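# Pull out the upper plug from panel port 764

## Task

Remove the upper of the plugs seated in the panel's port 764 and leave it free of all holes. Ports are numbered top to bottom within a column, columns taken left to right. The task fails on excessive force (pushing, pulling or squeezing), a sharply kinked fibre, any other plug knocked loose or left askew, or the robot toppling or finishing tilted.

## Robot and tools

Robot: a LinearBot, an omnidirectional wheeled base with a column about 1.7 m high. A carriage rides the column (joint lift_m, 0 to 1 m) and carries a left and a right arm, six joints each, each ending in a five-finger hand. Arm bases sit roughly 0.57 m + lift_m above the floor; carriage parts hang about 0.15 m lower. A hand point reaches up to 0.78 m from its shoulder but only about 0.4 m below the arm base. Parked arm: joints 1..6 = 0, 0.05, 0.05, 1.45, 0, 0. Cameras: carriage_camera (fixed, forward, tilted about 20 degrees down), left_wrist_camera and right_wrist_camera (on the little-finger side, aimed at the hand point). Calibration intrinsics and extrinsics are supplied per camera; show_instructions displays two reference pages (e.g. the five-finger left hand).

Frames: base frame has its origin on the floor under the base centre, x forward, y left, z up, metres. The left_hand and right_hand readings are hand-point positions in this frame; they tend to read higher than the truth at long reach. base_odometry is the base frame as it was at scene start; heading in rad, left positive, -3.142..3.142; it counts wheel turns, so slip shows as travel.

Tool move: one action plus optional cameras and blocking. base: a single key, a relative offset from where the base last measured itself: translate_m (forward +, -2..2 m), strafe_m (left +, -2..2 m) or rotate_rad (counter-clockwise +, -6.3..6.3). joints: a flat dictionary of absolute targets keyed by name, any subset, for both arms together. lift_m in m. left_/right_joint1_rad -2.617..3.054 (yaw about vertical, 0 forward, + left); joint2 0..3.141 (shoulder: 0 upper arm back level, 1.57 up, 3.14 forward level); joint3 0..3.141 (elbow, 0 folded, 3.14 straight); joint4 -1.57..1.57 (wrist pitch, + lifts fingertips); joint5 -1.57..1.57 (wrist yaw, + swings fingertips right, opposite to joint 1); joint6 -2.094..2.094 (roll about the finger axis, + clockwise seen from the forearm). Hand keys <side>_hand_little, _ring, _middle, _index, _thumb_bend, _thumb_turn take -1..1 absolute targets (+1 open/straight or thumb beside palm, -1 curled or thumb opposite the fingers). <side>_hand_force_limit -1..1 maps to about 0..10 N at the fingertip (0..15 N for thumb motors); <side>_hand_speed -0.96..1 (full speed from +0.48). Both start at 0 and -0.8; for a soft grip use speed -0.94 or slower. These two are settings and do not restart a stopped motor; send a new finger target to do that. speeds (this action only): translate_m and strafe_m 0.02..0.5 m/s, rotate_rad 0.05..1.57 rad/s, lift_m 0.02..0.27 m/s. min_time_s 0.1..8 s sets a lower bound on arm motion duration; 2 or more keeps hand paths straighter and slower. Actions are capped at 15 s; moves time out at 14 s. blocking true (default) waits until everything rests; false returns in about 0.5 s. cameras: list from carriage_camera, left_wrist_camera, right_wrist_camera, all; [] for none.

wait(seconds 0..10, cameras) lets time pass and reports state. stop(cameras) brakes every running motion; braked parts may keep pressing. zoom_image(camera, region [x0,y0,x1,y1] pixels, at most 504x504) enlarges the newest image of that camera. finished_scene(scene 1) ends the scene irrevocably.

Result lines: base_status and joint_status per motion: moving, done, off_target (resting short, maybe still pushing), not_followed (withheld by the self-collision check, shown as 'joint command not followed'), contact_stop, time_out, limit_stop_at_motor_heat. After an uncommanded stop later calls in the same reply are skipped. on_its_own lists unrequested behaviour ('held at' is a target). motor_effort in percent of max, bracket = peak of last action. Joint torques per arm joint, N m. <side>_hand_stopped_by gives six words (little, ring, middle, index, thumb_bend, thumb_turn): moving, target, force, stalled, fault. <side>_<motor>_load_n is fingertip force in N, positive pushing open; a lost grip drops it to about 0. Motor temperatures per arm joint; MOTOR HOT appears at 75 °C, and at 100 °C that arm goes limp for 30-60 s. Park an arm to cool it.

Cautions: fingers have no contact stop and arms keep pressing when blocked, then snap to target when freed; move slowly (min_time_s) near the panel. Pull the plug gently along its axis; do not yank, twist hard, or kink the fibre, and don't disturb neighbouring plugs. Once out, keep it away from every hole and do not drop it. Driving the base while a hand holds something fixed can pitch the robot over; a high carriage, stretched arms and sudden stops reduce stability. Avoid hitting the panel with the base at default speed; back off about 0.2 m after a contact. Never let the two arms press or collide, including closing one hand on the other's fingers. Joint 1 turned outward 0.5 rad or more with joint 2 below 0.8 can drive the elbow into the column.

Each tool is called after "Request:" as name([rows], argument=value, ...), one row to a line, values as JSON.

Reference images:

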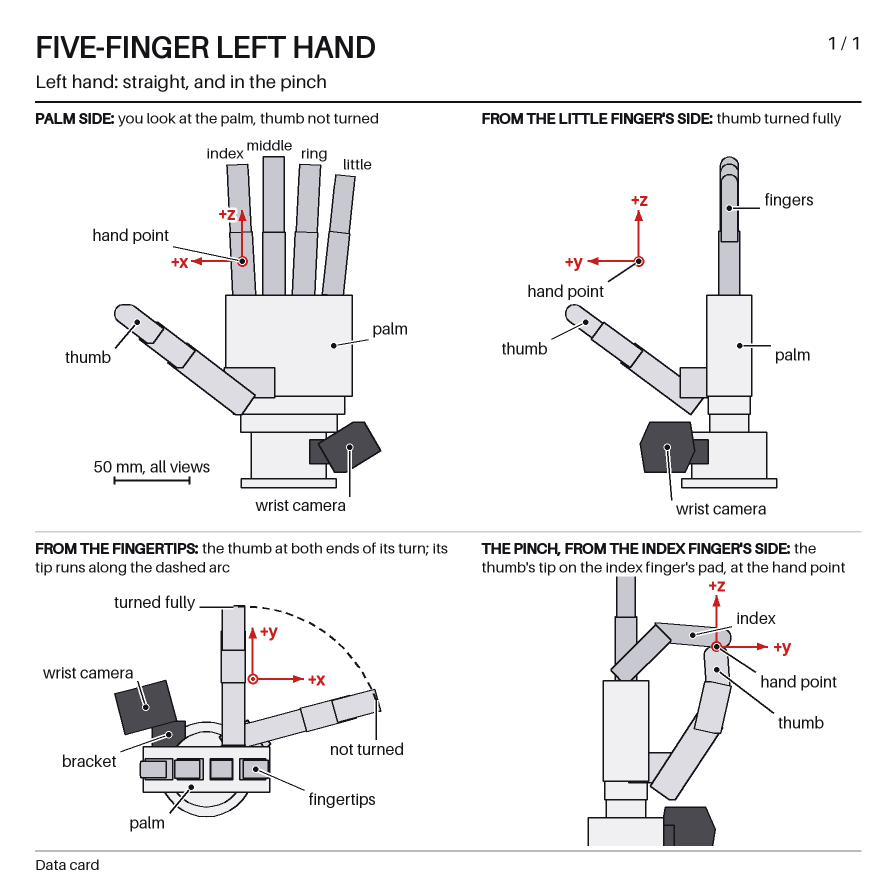

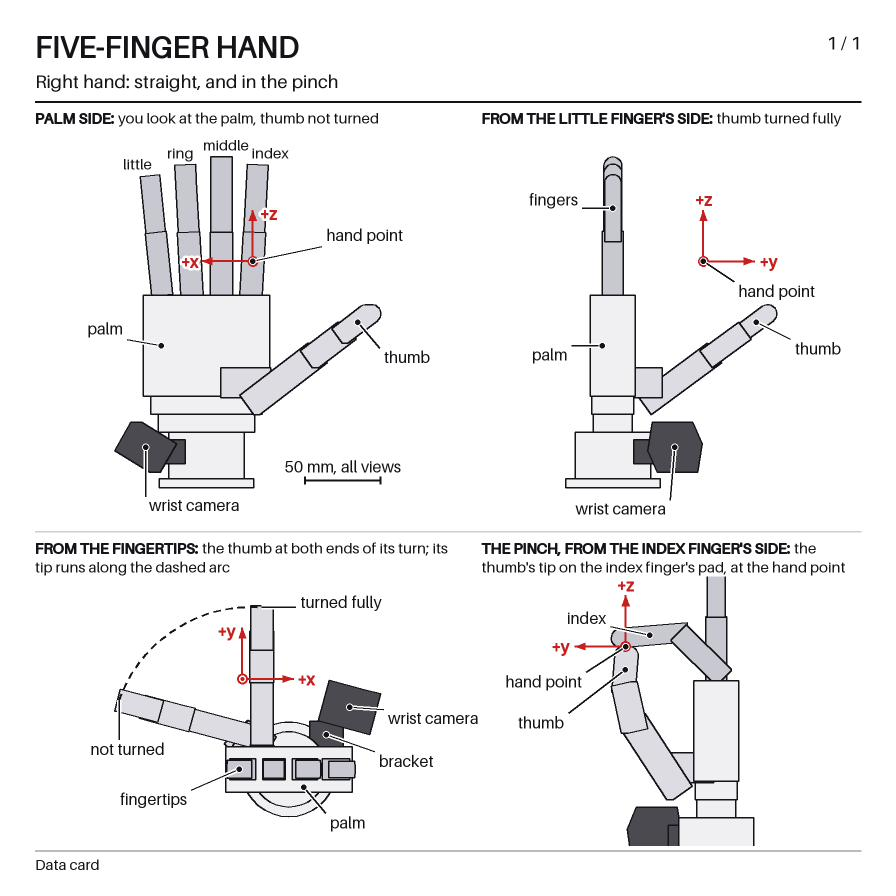

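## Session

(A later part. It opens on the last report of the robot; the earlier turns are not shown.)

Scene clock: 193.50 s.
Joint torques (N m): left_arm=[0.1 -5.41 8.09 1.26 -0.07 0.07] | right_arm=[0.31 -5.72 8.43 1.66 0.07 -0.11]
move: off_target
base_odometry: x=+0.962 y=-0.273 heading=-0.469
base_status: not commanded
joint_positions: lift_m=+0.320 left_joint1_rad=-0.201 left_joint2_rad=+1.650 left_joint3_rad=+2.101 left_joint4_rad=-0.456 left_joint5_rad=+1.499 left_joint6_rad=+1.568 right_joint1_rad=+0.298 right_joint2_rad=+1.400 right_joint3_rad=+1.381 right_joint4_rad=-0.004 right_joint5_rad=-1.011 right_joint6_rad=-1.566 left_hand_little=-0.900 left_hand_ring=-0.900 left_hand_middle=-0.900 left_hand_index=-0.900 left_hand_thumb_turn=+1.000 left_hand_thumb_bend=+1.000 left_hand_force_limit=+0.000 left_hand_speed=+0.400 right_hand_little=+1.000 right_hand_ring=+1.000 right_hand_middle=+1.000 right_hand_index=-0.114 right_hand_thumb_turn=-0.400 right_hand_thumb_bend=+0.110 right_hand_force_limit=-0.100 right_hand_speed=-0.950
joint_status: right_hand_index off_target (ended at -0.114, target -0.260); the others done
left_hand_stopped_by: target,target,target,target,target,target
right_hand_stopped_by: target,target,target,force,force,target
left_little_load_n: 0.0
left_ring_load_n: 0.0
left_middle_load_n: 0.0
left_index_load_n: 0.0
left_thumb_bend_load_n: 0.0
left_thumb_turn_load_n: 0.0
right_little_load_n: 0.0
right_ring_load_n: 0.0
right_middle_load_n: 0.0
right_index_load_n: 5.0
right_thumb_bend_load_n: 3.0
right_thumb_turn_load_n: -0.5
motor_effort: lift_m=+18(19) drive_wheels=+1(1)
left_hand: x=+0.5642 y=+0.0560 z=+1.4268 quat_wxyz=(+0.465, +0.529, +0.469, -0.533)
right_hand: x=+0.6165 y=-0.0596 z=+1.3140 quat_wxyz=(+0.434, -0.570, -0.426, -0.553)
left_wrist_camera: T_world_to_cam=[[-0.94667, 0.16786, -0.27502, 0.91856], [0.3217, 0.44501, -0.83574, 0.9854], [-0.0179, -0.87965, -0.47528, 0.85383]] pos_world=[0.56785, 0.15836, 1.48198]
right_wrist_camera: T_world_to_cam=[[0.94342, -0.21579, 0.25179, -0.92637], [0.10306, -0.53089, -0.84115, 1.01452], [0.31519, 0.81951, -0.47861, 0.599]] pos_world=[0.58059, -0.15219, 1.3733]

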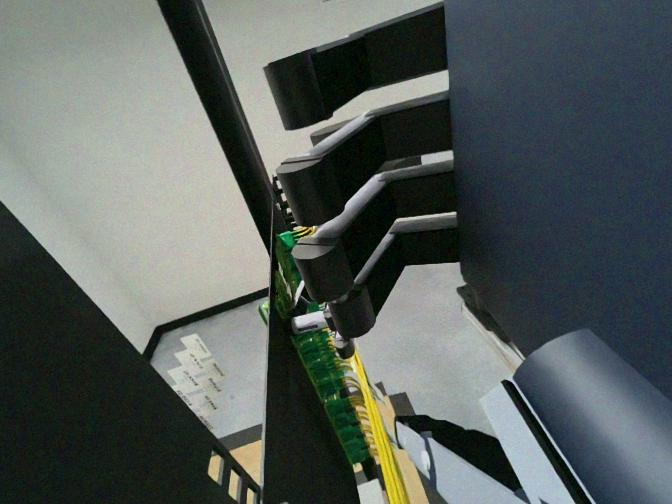

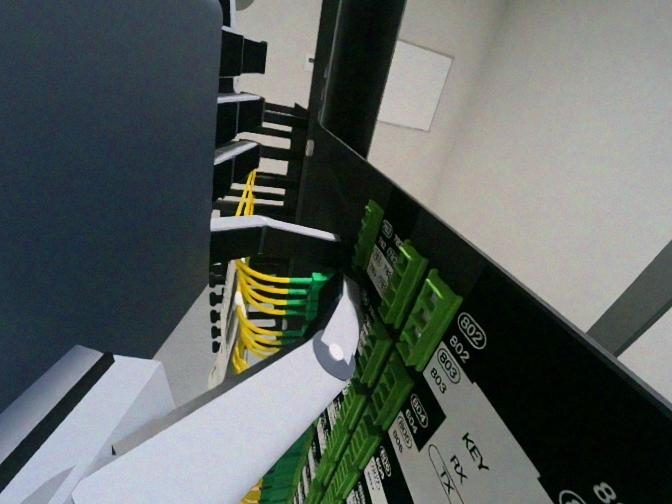

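Request:
move(base={"translate_m": -0.004}, speeds={"translate_m": 0.02}, cameras=["left_wrist_camera", "right_wrist_camera"])

Request:
zoom_image(camera="left_wrist_camera", region=[260, 280, 340, 350])

Request:
zoom_image(camera="right_wrist_camera", region=[280, 210, 380, 310])

Scene clock: 194.37 s.
Joint torques (N m): left_arm=[0.09 -5.42 8.21 1.28 -0.06 0.09] | right_arm=[0.21 -5.74 8.35 1.7 0.04 -0.1]
move: done
base_odometry: x=+0.958 y=-0.271 heading=-0.469
base_status: done
joint_positions: lift_m=+0.320 left_joint1_rad=-0.201 left_joint2_rad=+1.650 left_joint3_rad=+2.101 left_joint4_rad=-0.456 left_joint5_rad=+1.499 left_joint6_rad=+1.568 right_joint1_rad=+0.298 right_joint2_rad=+1.400 right_joint3_rad=+1.381 right_joint4_rad=-0.004 right_joint5_rad=-1.008 right_joint6_rad=-1.566 left_hand_little=-0.900 left_hand_ring=-0.900 left_hand_middle=-0.900 left_hand_index=-0.900 left_hand_thumb_turn=+1.000 left_hand_thumb_bend=+1.000 left_hand_force_limit=+0.000 left_hand_speed=+0.400 right_hand_little=+1.000 right_hand_ring=+1.000 right_hand_middle=+1.000 right_hand_index=-0.114 right_hand_thumb_turn=-0.400 right_hand_thumb_bend=+0.109 right_hand_force_limit=-0.100 right_hand_speed=-0.950
joint_status: not commanded
left_hand_stopped_by: target,target,target,target,target,target
right_hand_stopped_by: target,target,target,force,force,target
left_little_load_n: 0.0
left_ring_load_n: 0.0
left_middle_load_n: 0.0
left_index_load_n: 0.0
left_thumb_bend_load_n: 0.0
left_thumb_turn_load_n: 0.0
right_little_load_n: 0.0
right_ring_load_n: 0.0
right_middle_load_n: 0.0
right_index_load_n: 0.5
right_thumb_bend_load_n: 0.0
right_thumb_turn_load_n: 0.5
motor_effort: lift_m=+17(18) drive_wheels=-1(6)
left_hand: x=+0.5642 y=+0.0560 z=+1.4268 quat_wxyz=(+0.464, +0.529, +0.469, -0.533)
right_hand: x=+0.6170 y=-0.0600 z=+1.3140 quat_wxyz=(+0.433, -0.570, -0.425, -0.553)
left_wrist_camera: T_world_to_cam=[[-0.9466, 0.16821, -0.27507, 0.91844], [0.32191, 0.44489, -0.83573, 0.98532], [-0.0182, -0.87965, -0.47528, 0.85399]] pos_world=[0.56775, 0.15836, 1.48198]
right_wrist_camera: T_world_to_cam=[[0.94269, -0.21855, 0.25213, -0.92706], [0.10174, -0.53137, -0.84101, 1.01489], [0.31778, 0.81846, -0.47869, 0.59755]] pos_world=[0.58079, -0.1524, 1.3733]

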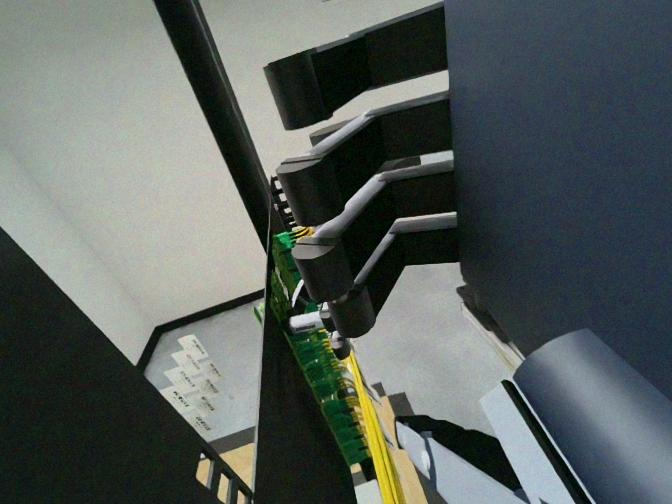

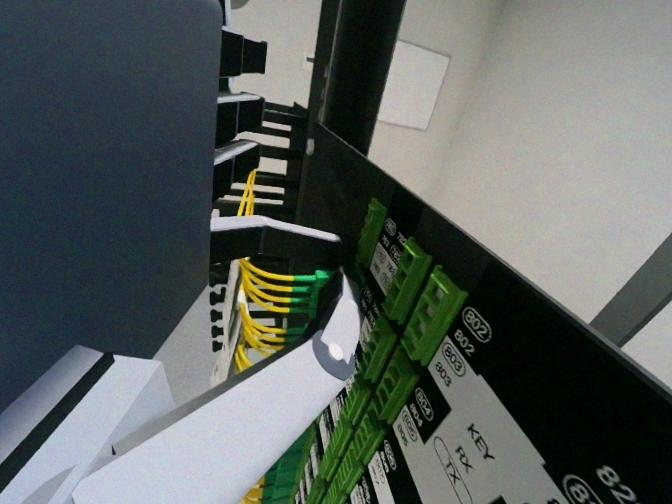

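Scaled by 6.300 from the camera's image (finer frame: 960x720).

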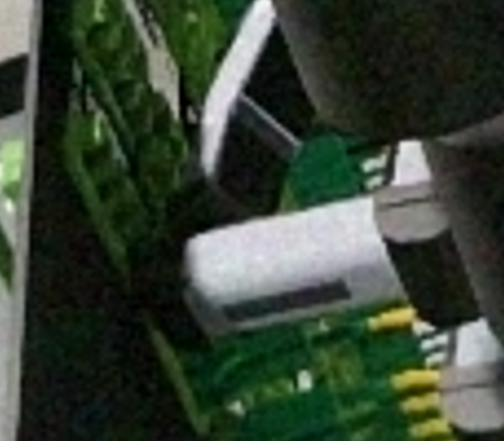

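Scaled by 5.040 from the camera's image (finer frame: 960x720).

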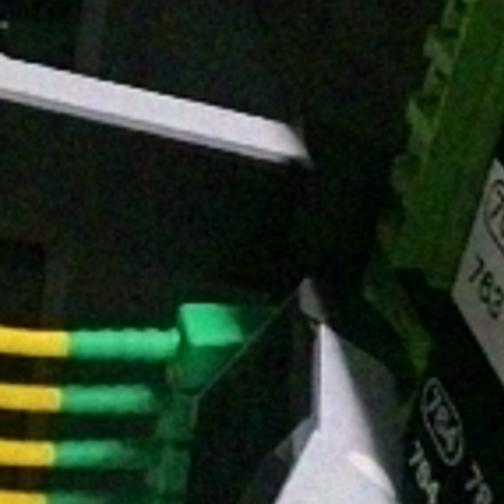

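Request:
zoom_image(camera="right_wrist_camera", region=[330, 130, 510, 310])

Request:
zoom_image(camera="left_wrist_camera", region=[240, 170, 400, 330])

Scaled by 2.800 from the camera's image (finer frame: 960x720).

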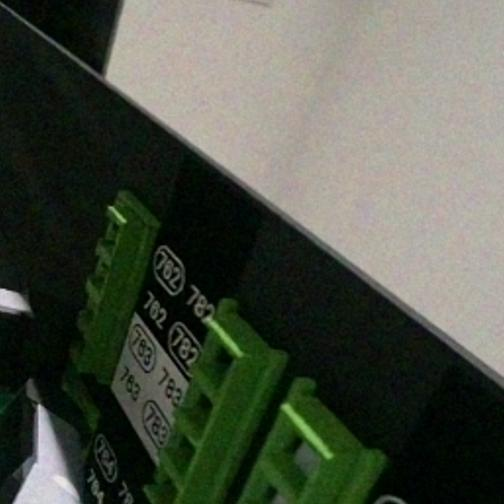

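Scaled by 3.150 from the camera's image (finer frame: 960x720).

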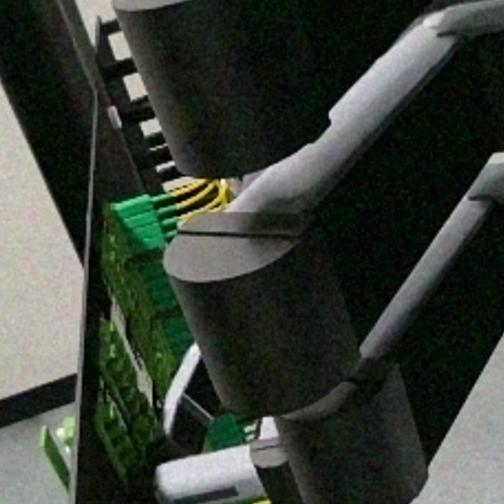

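Request:
move(joints={"right_hand_index": -0.02, "right_hand_thumb_bend": 0.13, "right_hand_speed": -0.85, "right_hand_force_limit": -0.7})

Request:
move(base={"strafe_m": -0.003}, speeds={"strafe_m": 0.02})

Request:
move(joints={"right_hand_thumb_bend": 0.05, "right_hand_speed": -0.9, "right_hand_force_limit": -0.85}, cameras=["left_wrist_camera", "right_wrist_camera"])

Request:
zoom_image(camera="left_wrist_camera", region=[260, 280, 340, 350])

Request:
zoom_image(camera="right_wrist_camera", region=[280, 210, 380, 310])

Scene clock: 196.63 s.
Joint torques (N m): left_arm=[0.06 -5.48 8.03 1.27 -0.07 0.05] | right_arm=[0.31 -5.72 8.44 1.67 0.04 -0.11]
move: done
base_odometry: x=+0.958 y=-0.271 heading=-0.469
base_status: not commanded
joint_positions: lift_m=+0.320 left_joint1_rad=-0.201 left_joint2_rad=+1.650 left_joint3_rad=+2.101 left_joint4_rad=-0.456 left_joint5_rad=+1.499 left_joint6_rad=+1.568 right_joint1_rad=+0.298 right_joint2_rad=+1.400 right_joint3_rad=+1.381 right_joint4_rad=-0.004 right_joint5_rad=-1.008 right_joint6_rad=-1.566 left_hand_little=-0.900 left_hand_ring=-0.900 left_hand_middle=-0.900 left_hand_index=-0.900 left_hand_thumb_turn=+1.000 left_hand_thumb_bend=+1.000 left_hand_force_limit=+0.000 left_hand_speed=+0.400 right_hand_little=+1.000 right_hand_ring=+1.000 right_hand_middle=+1.000 right_hand_index=-0.020 right_hand_thumb_turn=-0.400 right_hand_thumb_bend=+0.130 right_hand_force_limit=-0.700 right_hand_speed=-0.850
joint_status: all done
left_hand_stopped_by: target,target,target,target,target,target
right_hand_stopped_by: target,target,target,target,target,target
left_little_load_n: 0.0
left_ring_load_n: 0.0
left_middle_load_n: 0.0
left_index_load_n: 0.0
left_thumb_bend_load_n: 0.0
left_thumb_turn_load_n: 0.0
right_little_load_n: 0.0
right_ring_load_n: 0.0
right_middle_load_n: 0.0
right_index_load_n: 0.0
right_thumb_bend_load_n: 0.0
right_thumb_turn_load_n: 0.0
motor_effort: lift_m=+16(19) drive_wheels=+2(2)
left_hand: x=+0.5642 y=+0.0560 z=+1.4268 quat_wxyz=(+0.465, +0.529, +0.469, -0.533)
right_hand: x=+0.6170 y=-0.0600 z=+1.3140 quat_wxyz=(+0.433, -0.570, -0.425, -0.553)
pictures: none

Scene clock: 197.17 s.
Joint torques (N m): left_arm=[-0.02 -5.39 8.09 1.3 -0.03 0.07] | right_arm=[0.17 -5.9 8.55 1.65 0.02 -0.11]
move: done
base_odometry: x=+0.957 y=-0.274 heading=-0.468
base_status: done
joint_positions: lift_m=+0.320 left_joint1_rad=-0.200 left_joint2_rad=+1.650 left_joint3_rad=+2.101 left_joint4_rad=-0.457 left_joint5_rad=+1.499 left_joint6_rad=+1.568 right_joint1_rad=+0.298 right_joint2_rad=+1.400 right_joint3_rad=+1.381 right_joint4_rad=-0.004 right_joint5_rad=-1.004 right_joint6_rad=-1.566 left_hand_little=-0.900 left_hand_ring=-0.900 left_hand_middle=-0.900 left_hand_index=-0.900 left_hand_thumb_turn=+1.000 left_hand_thumb_bend=+1.000 left_hand_force_limit=+0.000 left_hand_speed=+0.400 right_hand_little=+1.000 right_hand_ring=+1.000 right_hand_middle=+1.000 right_hand_index=-0.020 right_hand_thumb_turn=-0.400 right_hand_thumb_bend=+0.130 right_hand_force_limit=-0.700 right_hand_speed=-0.850
joint_status: not commanded
left_hand_stopped_by: target,target,target,target,target,target
right_hand_stopped_by: target,target,target,target,target,target
left_little_load_n: 0.0
left_ring_load_n: 0.0
left_middle_load_n: 0.0
left_index_load_n: 0.0
left_thumb_bend_load_n: 0.0
left_thumb_turn_load_n: 0.0
right_little_load_n: 0.0
right_ring_load_n: 0.0
right_middle_load_n: 0.0
right_index_load_n: 0.0
right_thumb_bend_load_n: 0.0
right_thumb_turn_load_n: 0.5
motor_effort: lift_m=+18(18) drive_wheels=+2(6)
left_hand: x=+0.5643 y=+0.0562 z=+1.4268 quat_wxyz=(+0.464, +0.529, +0.469, -0.533)
right_hand: x=+0.6177 y=-0.0603 z=+1.3140 quat_wxyz=(+0.432, -0.571, -0.424, -0.554)
pictures: none

Scene clock: 198.20 s.
Joint torques (N m): left_arm=[0.09 -5.49 7.98 1.28 -0.06 0.06] | right_arm=[0.27 -5.76 8.44 1.67 -0.01 -0.1]
move: done
base_odometry: x=+0.957 y=-0.274 heading=-0.468
base_status: not commanded
joint_positions: lift_m=+0.320 left_joint1_rad=-0.200 left_joint2_rad=+1.650 left_joint3_rad=+2.101 left_joint4_rad=-0.457 left_joint5_rad=+1.499 left_joint6_rad=+1.568 right_joint1_rad=+0.298 right_joint2_rad=+1.400 right_joint3_rad=+1.381 right_joint4_rad=-0.004 right_joint5_rad=-1.003 right_joint6_rad=-1.566 left_hand_little=-0.900 left_hand_ring=-0.900 left_hand_middle=-0.900 left_hand_index=-0.900 left_hand_thumb_turn=+1.000 left_hand_thumb_bend=+1.000 left_hand_force_limit=+0.000 left_hand_speed=+0.400 right_hand_little=+1.000 right_hand_ring=+1.000 right_hand_middle=+1.000 right_hand_index=-0.020 right_hand_thumb_turn=-0.400 right_hand_thumb_bend=+0.050 right_hand_force_limit=-0.850 right_hand_speed=-0.900
joint_status: all done
left_hand_stopped_by: target,target,target,target,target,target
right_hand_stopped_by: target,target,target,target,target,target
left_little_load_n: 0.0
left_ring_load_n: 0.0
left_middle_load_n: 0.0
left_index_load_n: 0.0
left_thumb_bend_load_n: 0.0
left_thumb_turn_load_n: 0.0
right_little_load_n: 0.0
right_ring_load_n: 0.0
right_middle_load_n: 0.0
right_index_load_n: 0.0
right_thumb_bend_load_n: 0.0
right_thumb_turn_load_n: 0.0
motor_effort: lift_m=+17(19) drive_wheels=+2(3)
left_hand: x=+0.5643 y=+0.0562 z=+1.4268 quat_wxyz=(+0.464, +0.529, +0.469, -0.533)
right_hand: x=+0.6177 y=-0.0603 z=+1.3140 quat_wxyz=(+0.432, -0.571, -0.424, -0.554)
left_wrist_camera: T_world_to_cam=[[-0.94683, 0.16755, -0.27466, 0.91815], [0.32124, 0.44512, -0.83586, 0.98578], [-0.01779, -0.87965, -0.47528, 0.85385]] pos_world=[0.56785, 0.15846, 1.48198]
right_wrist_camera: T_world_to_cam=[[0.94173, -0.22254, 0.25222, -0.92756], [0.09955, -0.53184, -0.84097, 1.0159], [0.32129, 0.81708, -0.4787, 0.5954]] pos_world=[0.58108, -0.15261, 1.3733]

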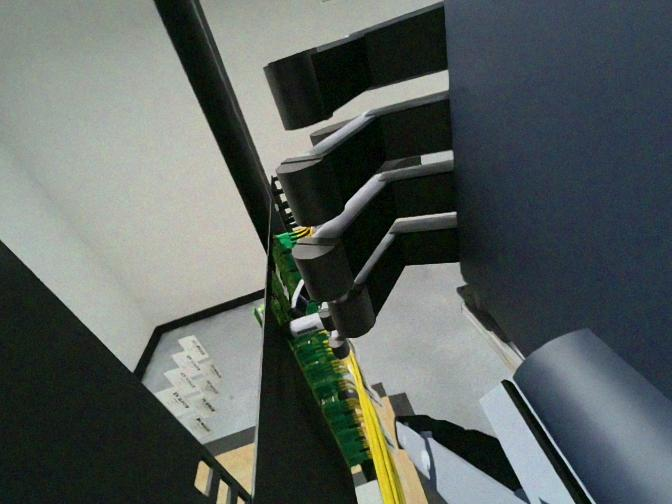

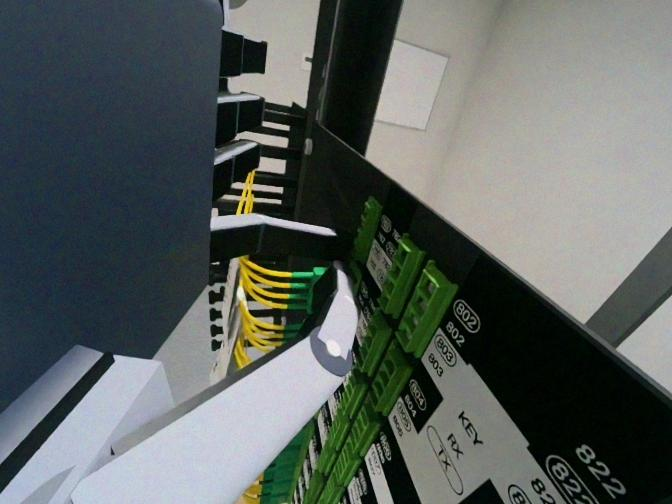

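Scaled by 6.300 from the camera's image (finer frame: 960x720).

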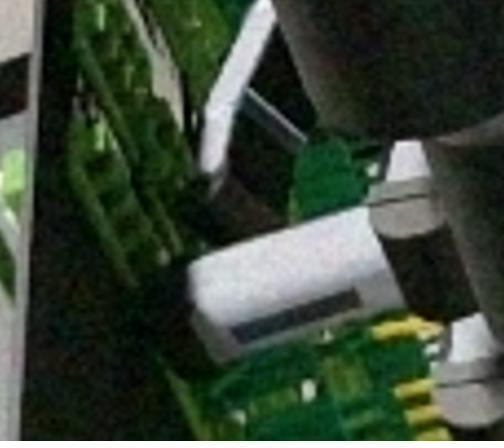

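Scaled by 5.040 from the camera's image (finer frame: 960x720).

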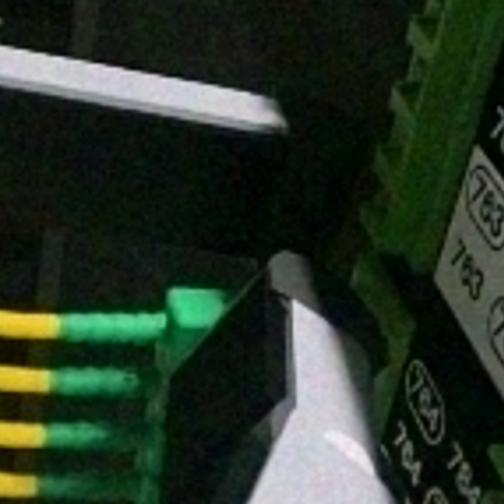

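Request:
move(base={"translate_m": 0.003}, speeds={"translate_m": 0.02}, cameras=["left_wrist_camera", "right_wrist_camera"])

Request:
zoom_image(camera="left_wrist_camera", region=[260, 280, 340, 350])

Request:
zoom_image(camera="right_wrist_camera", region=[280, 210, 380, 310])

Scene clock: 199.17 s.
Joint torques (N m): left_arm=[0.02 -5.34 8.02 1.27 -0.07 0.07] | right_arm=[0.27 -5.82 8.46 1.68 0.02 -0.1]
move: done
base_odometry: x=+0.960 y=-0.275 heading=-0.468
base_status: done
joint_positions: lift_m=+0.320 left_joint1_rad=-0.200 left_joint2_rad=+1.650 left_joint3_rad=+2.101 left_joint4_rad=-0.456 left_joint5_rad=+1.499 left_joint6_rad=+1.568 right_joint1_rad=+0.298 right_joint2_rad=+1.400 right_joint3_rad=+1.381 right_joint4_rad=-0.003 right_joint5_rad=-1.004 right_joint6_rad=-1.566 left_hand_little=-0.900 left_hand_ring=-0.900 left_hand_middle=-0.900 left_hand_index=-0.900 left_hand_thumb_turn=+1.000 left_hand_thumb_bend=+1.000 left_hand_force_limit=+0.000 left_hand_speed=+0.400 right_hand_little=+1.000 right_hand_ring=+1.000 right_hand_middle=+1.000 right_hand_index=-0.020 right_hand_thumb_turn=-0.400 right_hand_thumb_bend=+0.050 right_hand_force_limit=-0.850 right_hand_speed=-0.900
joint_status: not commanded
left_hand_stopped_by: target,target,target,target,target,target
right_hand_stopped_by: target,target,target,target,target,target
left_little_load_n: 0.0
left_ring_load_n: 0.0
left_middle_load_n: 0.0
left_index_load_n: 0.0
left_thumb_bend_load_n: 0.0
left_thumb_turn_load_n: 0.0
right_little_load_n: 0.0
right_ring_load_n: 0.0
right_middle_load_n: 0.0
right_index_load_n: 0.0
right_thumb_bend_load_n: 0.0
right_thumb_turn_load_n: 0.0
motor_effort: lift_m=+17(19) drive_wheels=+0(7)
left_hand: x=+0.5643 y=+0.0561 z=+1.4268 quat_wxyz=(+0.465, +0.529, +0.469, -0.533)
right_hand: x=+0.6176 y=-0.0602 z=+1.3141 quat_wxyz=(+0.432, -0.571, -0.424, -0.554)
left_wrist_camera: T_world_to_cam=[[-0.94667, 0.16786, -0.27502, 0.91855], [0.3217, 0.44501, -0.83574, 0.98536], [-0.0179, -0.87965, -0.47528, 0.85392]] pos_world=[0.56785, 0.15846, 1.48198]
right_wrist_camera: T_world_to_cam=[[0.94182, -0.22175, 0.2526, -0.92801], [0.10036, -0.53169, -0.84097, 1.01559], [0.32079, 0.81739, -0.4785, 0.59543]] pos_world=[0.58108, -0.15251, 1.3734]

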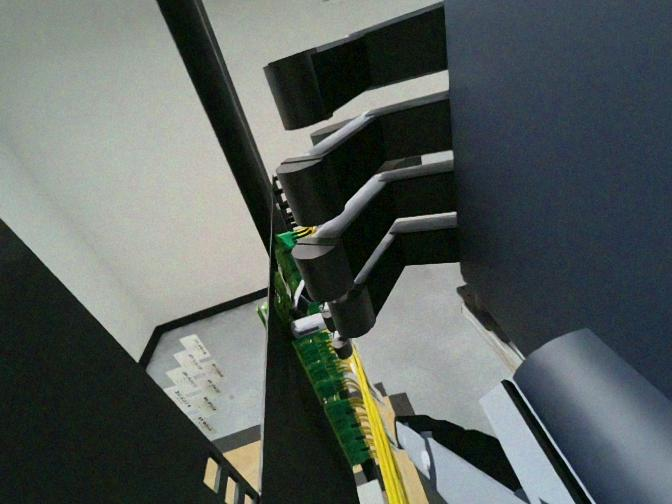

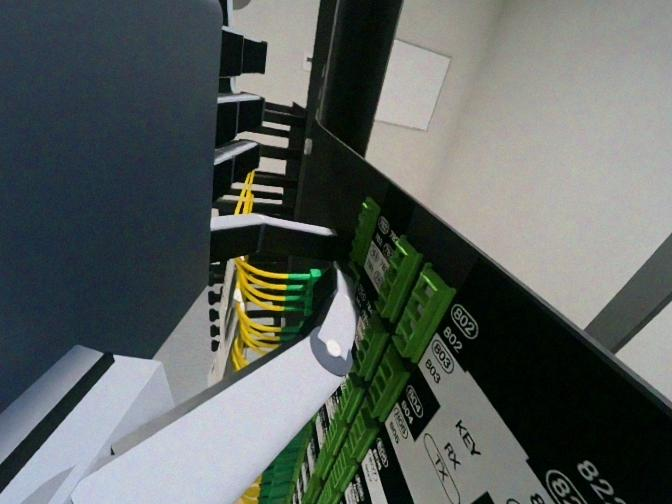

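Scaled by 6.300 from the camera's image (finer frame: 960x720).

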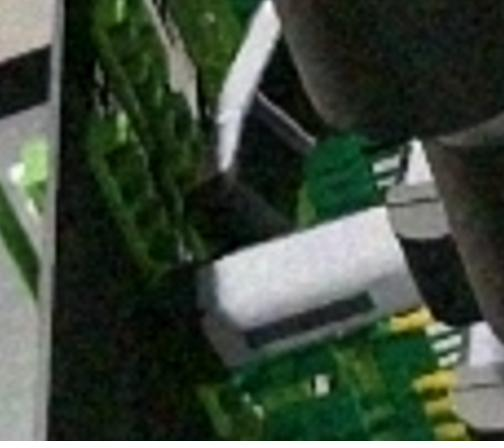

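Scaled by 5.040 from the camera's image (finer frame: 960x720).

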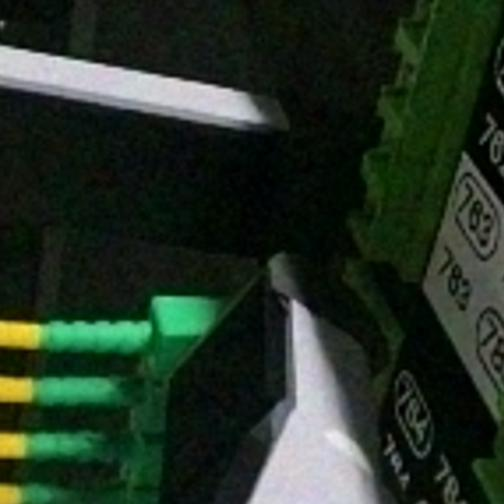

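Request:
move(base={"translate_m": -0.006}, speeds={"translate_m": 0.03})

Request:
move(joints={"right_hand_thumb_bend": -0.03, "right_hand_speed": -0.94, "right_hand_force_limit": -0.85})

Request:
move(joints={"right_hand_index": -0.24, "right_hand_speed": -0.94, "right_hand_force_limit": -0.7}, cameras=["left_wrist_camera", "right_wrist_camera"])

Request:
zoom_image(camera="left_wrist_camera", region=[260, 280, 340, 350])

Request:
zoom_image(camera="right_wrist_camera", region=[280, 210, 380, 310])

Scene clock: 200.90 s.
Joint torques (N m): left_arm=[0.06 -5.53 8.01 1.26 -0.07 0.08] | right_arm=[0.18 -5.71 8.55 1.63 -0.02 -0.1]
move: done
base_odometry: x=+0.955 y=-0.273 heading=-0.468
base_status: done
joint_positions: lift_m=+0.320 left_joint1_rad=-0.200 left_joint2_rad=+1.650 left_joint3_rad=+2.101 left_joint4_rad=-0.457 left_joint5_rad=+1.499 left_joint6_rad=+1.568 right_joint1_rad=+0.298 right_joint2_rad=+1.400 right_joint3_rad=+1.381 right_joint4_rad=-0.003 right_joint5_rad=-1.002 right_joint6_rad=-1.566 left_hand_little=-0.900 left_hand_ring=-0.900 left_hand_middle=-0.900 left_hand_index=-0.900 left_hand_thumb_turn=+1.000 left_hand_thumb_bend=+1.000 left_hand_force_limit=+0.000 left_hand_speed=+0.400 right_hand_little=+1.000 right_hand_ring=+1.000 right_hand_middle=+1.000 right_hand_index=-0.020 right_hand_thumb_turn=-0.400 right_hand_thumb_bend=+0.050 right_hand_force_limit=-0.850 right_hand_speed=-0.900
joint_status: not commanded
left_hand_stopped_by: target,target,target,target,target,target
right_hand_stopped_by: target,target,target,target,target,target
left_little_load_n: 0.0
left_ring_load_n: 0.0
left_middle_load_n: 0.5
left_index_load_n: 0.0
left_thumb_bend_load_n: 0.0
left_thumb_turn_load_n: 0.0
right_little_load_n: 0.0
right_ring_load_n: 0.0
right_middle_load_n: 0.0
right_index_load_n: 0.0
right_thumb_bend_load_n: 0.0
right_thumb_turn_load_n: 0.5
motor_effort: lift_m=+18(18) drive_wheels=-1(7)
left_hand: x=+0.5643 y=+0.0562 z=+1.4268 quat_wxyz=(+0.464, +0.529, +0.469, -0.533)
right_hand: x=+0.6179 y=-0.0603 z=+1.3139 quat_wxyz=(+0.432, -0.571, -0.424, -0.554)
pictures: none

Scene clock: 202.30 s.
Joint torques (N m): left_arm=[0.1 -5.53 7.99 1.26 -0.07 0.07] | right_arm=[0.23 -5.78 8.44 1.66 -0.02 -0.1]
move: done
base_odometry: x=+0.955 y=-0.273 heading=-0.468
base_status: not commanded
joint_positions: lift_m=+0.320 left_joint1_rad=-0.200 left_joint2_rad=+1.650 left_joint3_rad=+2.101 left_joint4_rad=-0.457 left_joint5_rad=+1.499 left_joint6_rad=+1.568 right_joint1_rad=+0.298 right_joint2_rad=+1.400 right_joint3_rad=+1.381 right_joint4_rad=-0.003 right_joint5_rad=-1.002 right_joint6_rad=-1.566 left_hand_little=-0.900 left_hand_ring=-0.900 left_hand_middle=-0.900 left_hand_index=-0.900 left_hand_thumb_turn=+1.000 left_hand_thumb_bend=+1.000 left_hand_force_limit=+0.000 left_hand_speed=+0.400 right_hand_little=+1.000 right_hand_ring=+1.000 right_hand_middle=+1.000 right_hand_index=-0.020 right_hand_thumb_turn=-0.400 right_hand_thumb_bend=-0.030 right_hand_force_limit=-0.850 right_hand_speed=-0.940
joint_status: all done
left_hand_stopped_by: target,target,target,target,target,target
right_hand_stopped_by: target,target,target,target,target,target
left_little_load_n: 0.0
left_ring_load_n: 0.0
left_middle_load_n: 0.0
left_index_load_n: 0.0
left_thumb_bend_load_n: 0.0
left_thumb_turn_load_n: 0.0
right_little_load_n: 0.0
right_ring_load_n: 0.0
right_middle_load_n: 0.0
right_index_load_n: 0.0
right_thumb_bend_load_n: 0.0
right_thumb_turn_load_n: 0.5
motor_effort: lift_m=+17(19) drive_wheels=+2(3)
left_hand: x=+0.5643 y=+0.0562 z=+1.4268 quat_wxyz=(+0.464, +0.529, +0.469, -0.533)
right_hand: x=+0.6179 y=-0.0603 z=+1.3139 quat_wxyz=(+0.432, -0.571, -0.424, -0.554)
pictures: none

Scene clock: 203.80 s.
Joint torques (N m): left_arm=[0.08 -5.39 8.03 1.26 -0.06 0.07] | right_arm=[0.23 -5.76 8.44 1.66 -0.02 -0.11]
move: off_target
base_odometry: x=+0.955 y=-0.273 heading=-0.468
base_status: not commanded
joint_positions: lift_m=+0.320 left_joint1_rad=-0.200 left_joint2_rad=+1.650 left_joint3_rad=+2.101 left_joint4_rad=-0.457 left_joint5_rad=+1.499 left_joint6_rad=+1.568 right_joint1_rad=+0.298 right_joint2_rad=+1.400 right_joint3_rad=+1.381 right_joint4_rad=-0.003 right_joint5_rad=-1.002 right_joint6_rad=-1.566 left_hand_little=-0.900 left_hand_ring=-0.900 left_hand_middle=-0.900 left_hand_index=-0.900 left_hand_thumb_turn=+1.000 left_hand_thumb_bend=+1.000 left_hand_force_limit=+0.000 left_hand_speed=+0.400 right_hand_little=+1.000 right_hand_ring=+1.000 right_hand_middle=+1.000 right_hand_index=-0.211 right_hand_thumb_turn=-0.400 right_hand_thumb_bend=-0.030 right_hand_force_limit=-0.700 right_hand_speed=-0.940
joint_status: right_hand_index off_target (ended at -0.211, target -0.240); the others done
left_hand_stopped_by: target,target,target,target,target,target
right_hand_stopped_by: target,target,target,force,target,target
left_little_load_n: 0.0
left_ring_load_n: 0.0
left_middle_load_n: 0.0
left_index_load_n: 0.0
left_thumb_bend_load_n: 0.0
left_thumb_turn_load_n: 0.0
right_little_load_n: 0.0
right_ring_load_n: 0.0
right_middle_load_n: 0.0
right_index_load_n: 2.0
right_thumb_bend_load_n: 0.5
right_thumb_turn_load_n: 0.0
motor_effort: lift_m=+17(19) drive_wheels=+1(3)
left_hand: x=+0.5643 y=+0.0562 z=+1.4268 quat_wxyz=(+0.464, +0.529, +0.469, -0.533)
right_hand: x=+0.6179 y=-0.0603 z=+1.3139 quat_wxyz=(+0.432, -0.571, -0.424, -0.554)
left_wrist_camera: T_world_to_cam=[[-0.94676, 0.16789, -0.27469, 0.9181], [0.32143, 0.445, -0.83586, 0.98568], [-0.0181, -0.87965, -0.47528, 0.85402]] pos_world=[0.56785, 0.15846, 1.48198]
right_wrist_camera: T_world_to_cam=[[0.94156, -0.22324, 0.25222, -0.92774], [0.09915, -0.53194, -0.84096, 1.01613], [0.32191, 0.81682, -0.47872, 0.59489]] pos_world=[0.58128, -0.15251, 1.3733]

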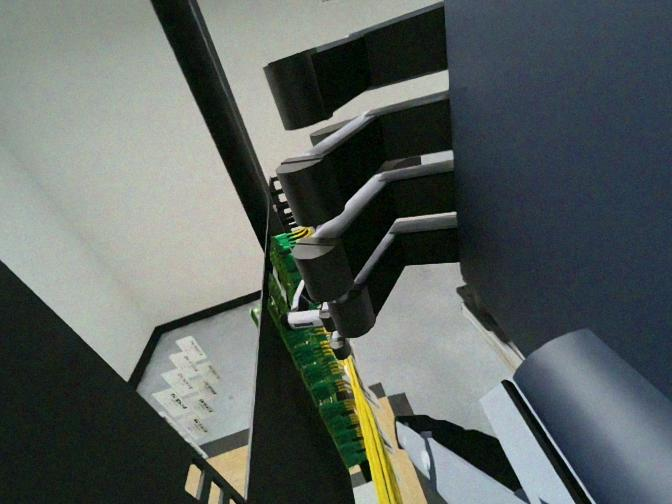

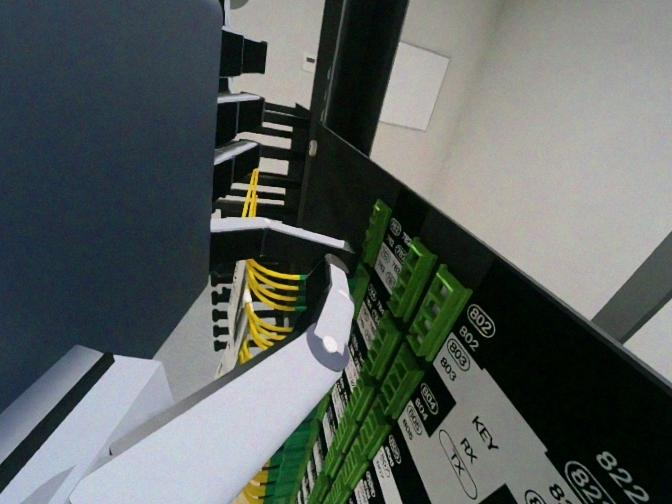

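Scaled by 6.300 from the camera's image (finer frame: 960x720).

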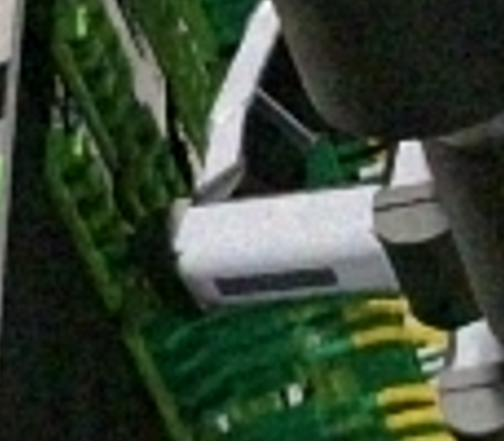

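Scaled by 5.040 from the camera's image (finer frame: 960x720).

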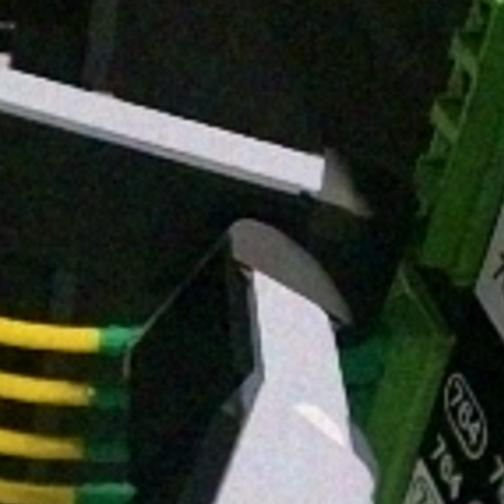

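Request:
move(joints={"right_hand_thumb_bend": 0.1, "right_hand_index": 0.1, "right_hand_speed": -0.6})

Request:
move(joints={"lift_m": 0.35}, speeds={"lift_m": 0.04}, cameras=["left_wrist_camera", "right_wrist_camera"])

Request:
zoom_image(camera="left_wrist_camera", region=[250, 300, 350, 400])

Request:
zoom_image(camera="right_wrist_camera", region=[280, 270, 400, 390])

Scene clock: 205.10 s.
Joint torques (N m): left_arm=[-0.03 -5.42 8.01 1.28 -0.05 0.06] | right_arm=[0.23 -5.76 8.44 1.66 -0.02 -0.1]
move: done
base_odometry: x=+0.955 y=-0.273 heading=-0.468
base_status: not commanded
joint_positions: lift_m=+0.320 left_joint1_rad=-0.200 left_joint2_rad=+1.650 left_joint3_rad=+2.101 left_joint4_rad=-0.457 left_joint5_rad=+1.499 left_joint6_rad=+1.568 right_joint1_rad=+0.298 right_joint2_rad=+1.400 right_joint3_rad=+1.381 right_joint4_rad=-0.003 right_joint5_rad=-1.002 right_joint6_rad=-1.567 left_hand_little=-0.900 left_hand_ring=-0.900 left_hand_middle=-0.900 left_hand_index=-0.900 left_hand_thumb_turn=+1.000 left_hand_thumb_bend=+1.000 left_hand_force_limit=+0.000 left_hand_speed=+0.400 right_hand_little=+1.000 right_hand_ring=+1.000 right_hand_middle=+1.000 right_hand_index=+0.100 right_hand_thumb_turn=-0.400 right_hand_thumb_bend=+0.100 right_hand_force_limit=-0.700 right_hand_speed=-0.600
joint_status: all done
left_hand_stopped_by: target,target,target,target,target,target
right_hand_stopped_by: target,target,target,target,target,target
left_little_load_n: 0.0
left_ring_load_n: 0.0
left_middle_load_n: 0.0
left_index_load_n: 0.0
left_thumb_bend_load_n: 0.0
left_thumb_turn_load_n: 0.0
right_little_load_n: 0.0
right_ring_load_n: 0.0
right_middle_load_n: 0.0
right_index_load_n: 0.0
right_thumb_bend_load_n: 0.0
right_thumb_turn_load_n: 0.0
motor_effort: lift_m=+16(18) drive_wheels=+2(3)
left_hand: x=+0.5643 y=+0.0562 z=+1.4268 quat_wxyz=(+0.464, +0.529, +0.469, -0.533)
right_hand: x=+0.6180 y=-0.0603 z=+1.3140 quat_wxyz=(+0.432, -0.571, -0.424, -0.555)
pictures: none

Scene clock: 206.20 s.
Joint torques (N m): left_arm=[0.09 -5.48 8.02 1.3 -0.06 0.07] | right_arm=[0.28 -5.72 8.36 1.66 -0.03 -0.1]
move: done
base_odometry: x=+0.955 y=-0.273 heading=-0.468
base_status: not commanded
joint_positions: lift_m=+0.350 left_joint1_rad=-0.200 left_joint2_rad=+1.650 left_joint3_rad=+2.101 left_joint4_rad=-0.456 left_joint5_rad=+1.499 left_joint6_rad=+1.568 right_joint1_rad=+0.298 right_joint2_rad=+1.400 right_joint3_rad=+1.382 right_joint4_rad=-0.003 right_joint5_rad=-1.001 right_joint6_rad=-1.567 left_hand_little=-0.900 left_hand_ring=-0.900 left_hand_middle=-0.900 left_hand_index=-0.900 left_hand_thumb_turn=+1.000 left_hand_thumb_bend=+1.000 left_hand_force_limit=+0.000 left_hand_speed=+0.400 right_hand_little=+1.000 right_hand_ring=+1.000 right_hand_middle=+1.000 right_hand_index=+0.100 right_hand_thumb_turn=-0.400 right_hand_thumb_bend=+0.100 right_hand_force_limit=-0.700 right_hand_speed=-0.600
joint_status: all done
left_hand_stopped_by: target,target,target,target,target,target
right_hand_stopped_by: target,target,target,target,target,target
left_little_load_n: 0.0
left_ring_load_n: 0.0
left_middle_load_n: 0.0
left_index_load_n: 0.0
left_thumb_bend_load_n: -0.5
left_thumb_turn_load_n: 0.0
right_little_load_n: 0.0
right_ring_load_n: 0.0
right_middle_load_n: 0.0
right_index_load_n: 0.0
right_thumb_bend_load_n: 0.0
right_thumb_turn_load_n: 0.5
motor_effort: lift_m=+20(24) drive_wheels=+2(3)
left_hand: x=+0.5643 y=+0.0561 z=+1.4567 quat_wxyz=(+0.465, +0.529, +0.469, -0.533)
right_hand: x=+0.6181 y=-0.0604 z=+1.3444 quat_wxyz=(+0.432, -0.571, -0.424, -0.555)
left_wrist_camera: T_world_to_cam=[[-0.94667, 0.16786, -0.27502, 0.92677], [0.3217, 0.44501, -0.83574, 1.01035], [-0.0179, -0.87965, -0.47528, 0.86813]] pos_world=[0.56785, 0.15846, 1.51188]
right_wrist_camera: T_world_to_cam=[[0.94094, -0.22398, 0.25391, -0.93752], [0.10034, -0.53176, -0.84093, 1.04086], [0.32337, 0.81674, -0.47787, 0.60742]] pos_world=[0.58128, -0.15261, 1.40361]

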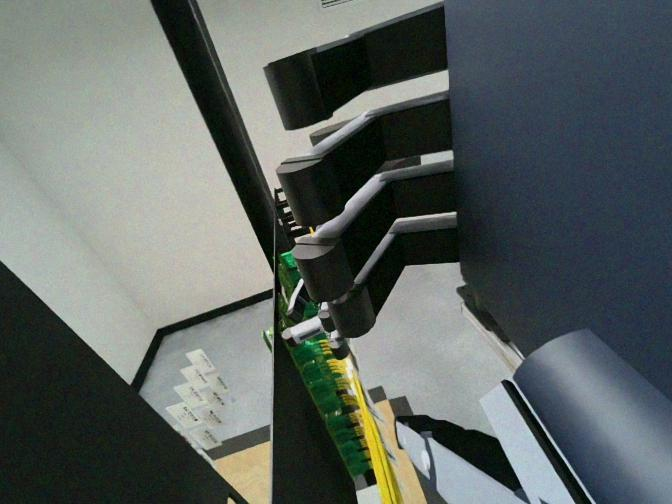

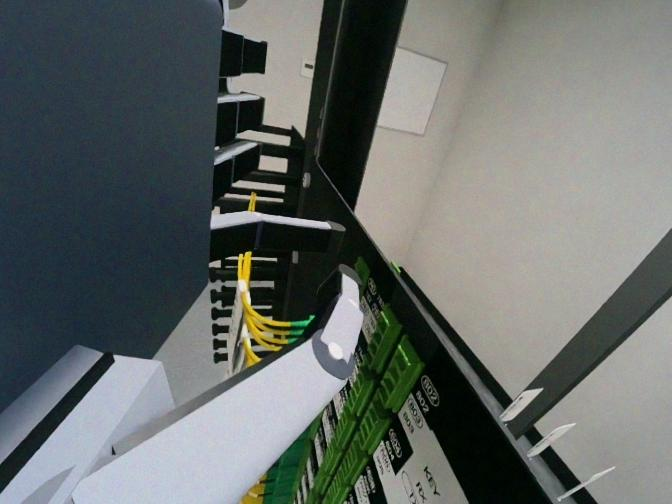

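Scaled by 5.040 from the camera's image (finer frame: 960x720).

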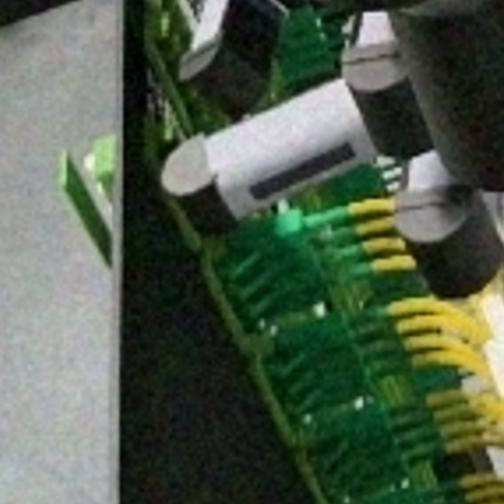

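Scaled by 4.200 from the camera's image (finer frame: 960x720).

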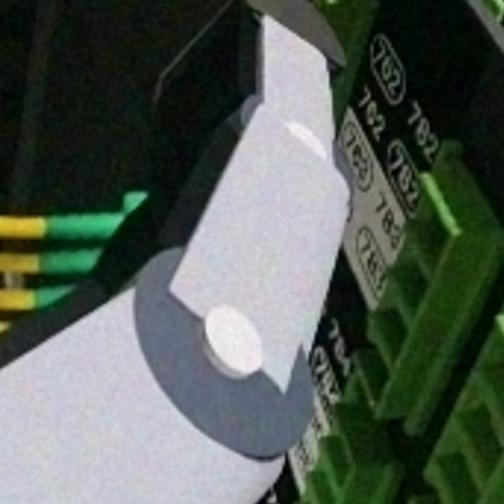

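Request:
zoom_image(camera="left_wrist_camera", region=[275, 325, 345, 385])

Request:
zoom_image(camera="right_wrist_camera", region=[330, 290, 420, 400])

Scaled by 7.200 from the camera's image (finer frame: 960x720).

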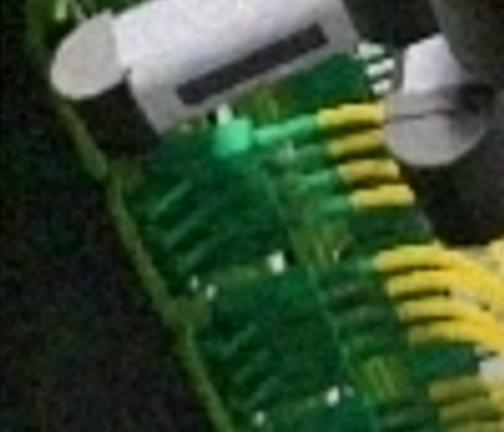

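Scaled by 4.582 from the camera's image (finer frame: 960x720).

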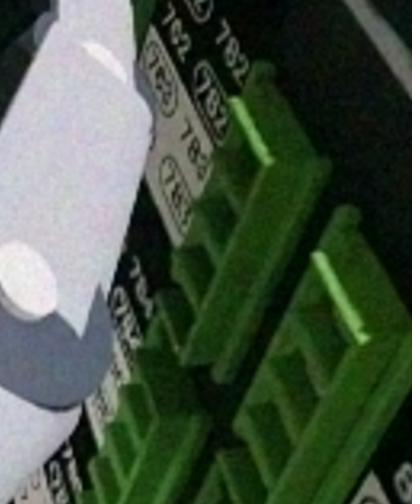

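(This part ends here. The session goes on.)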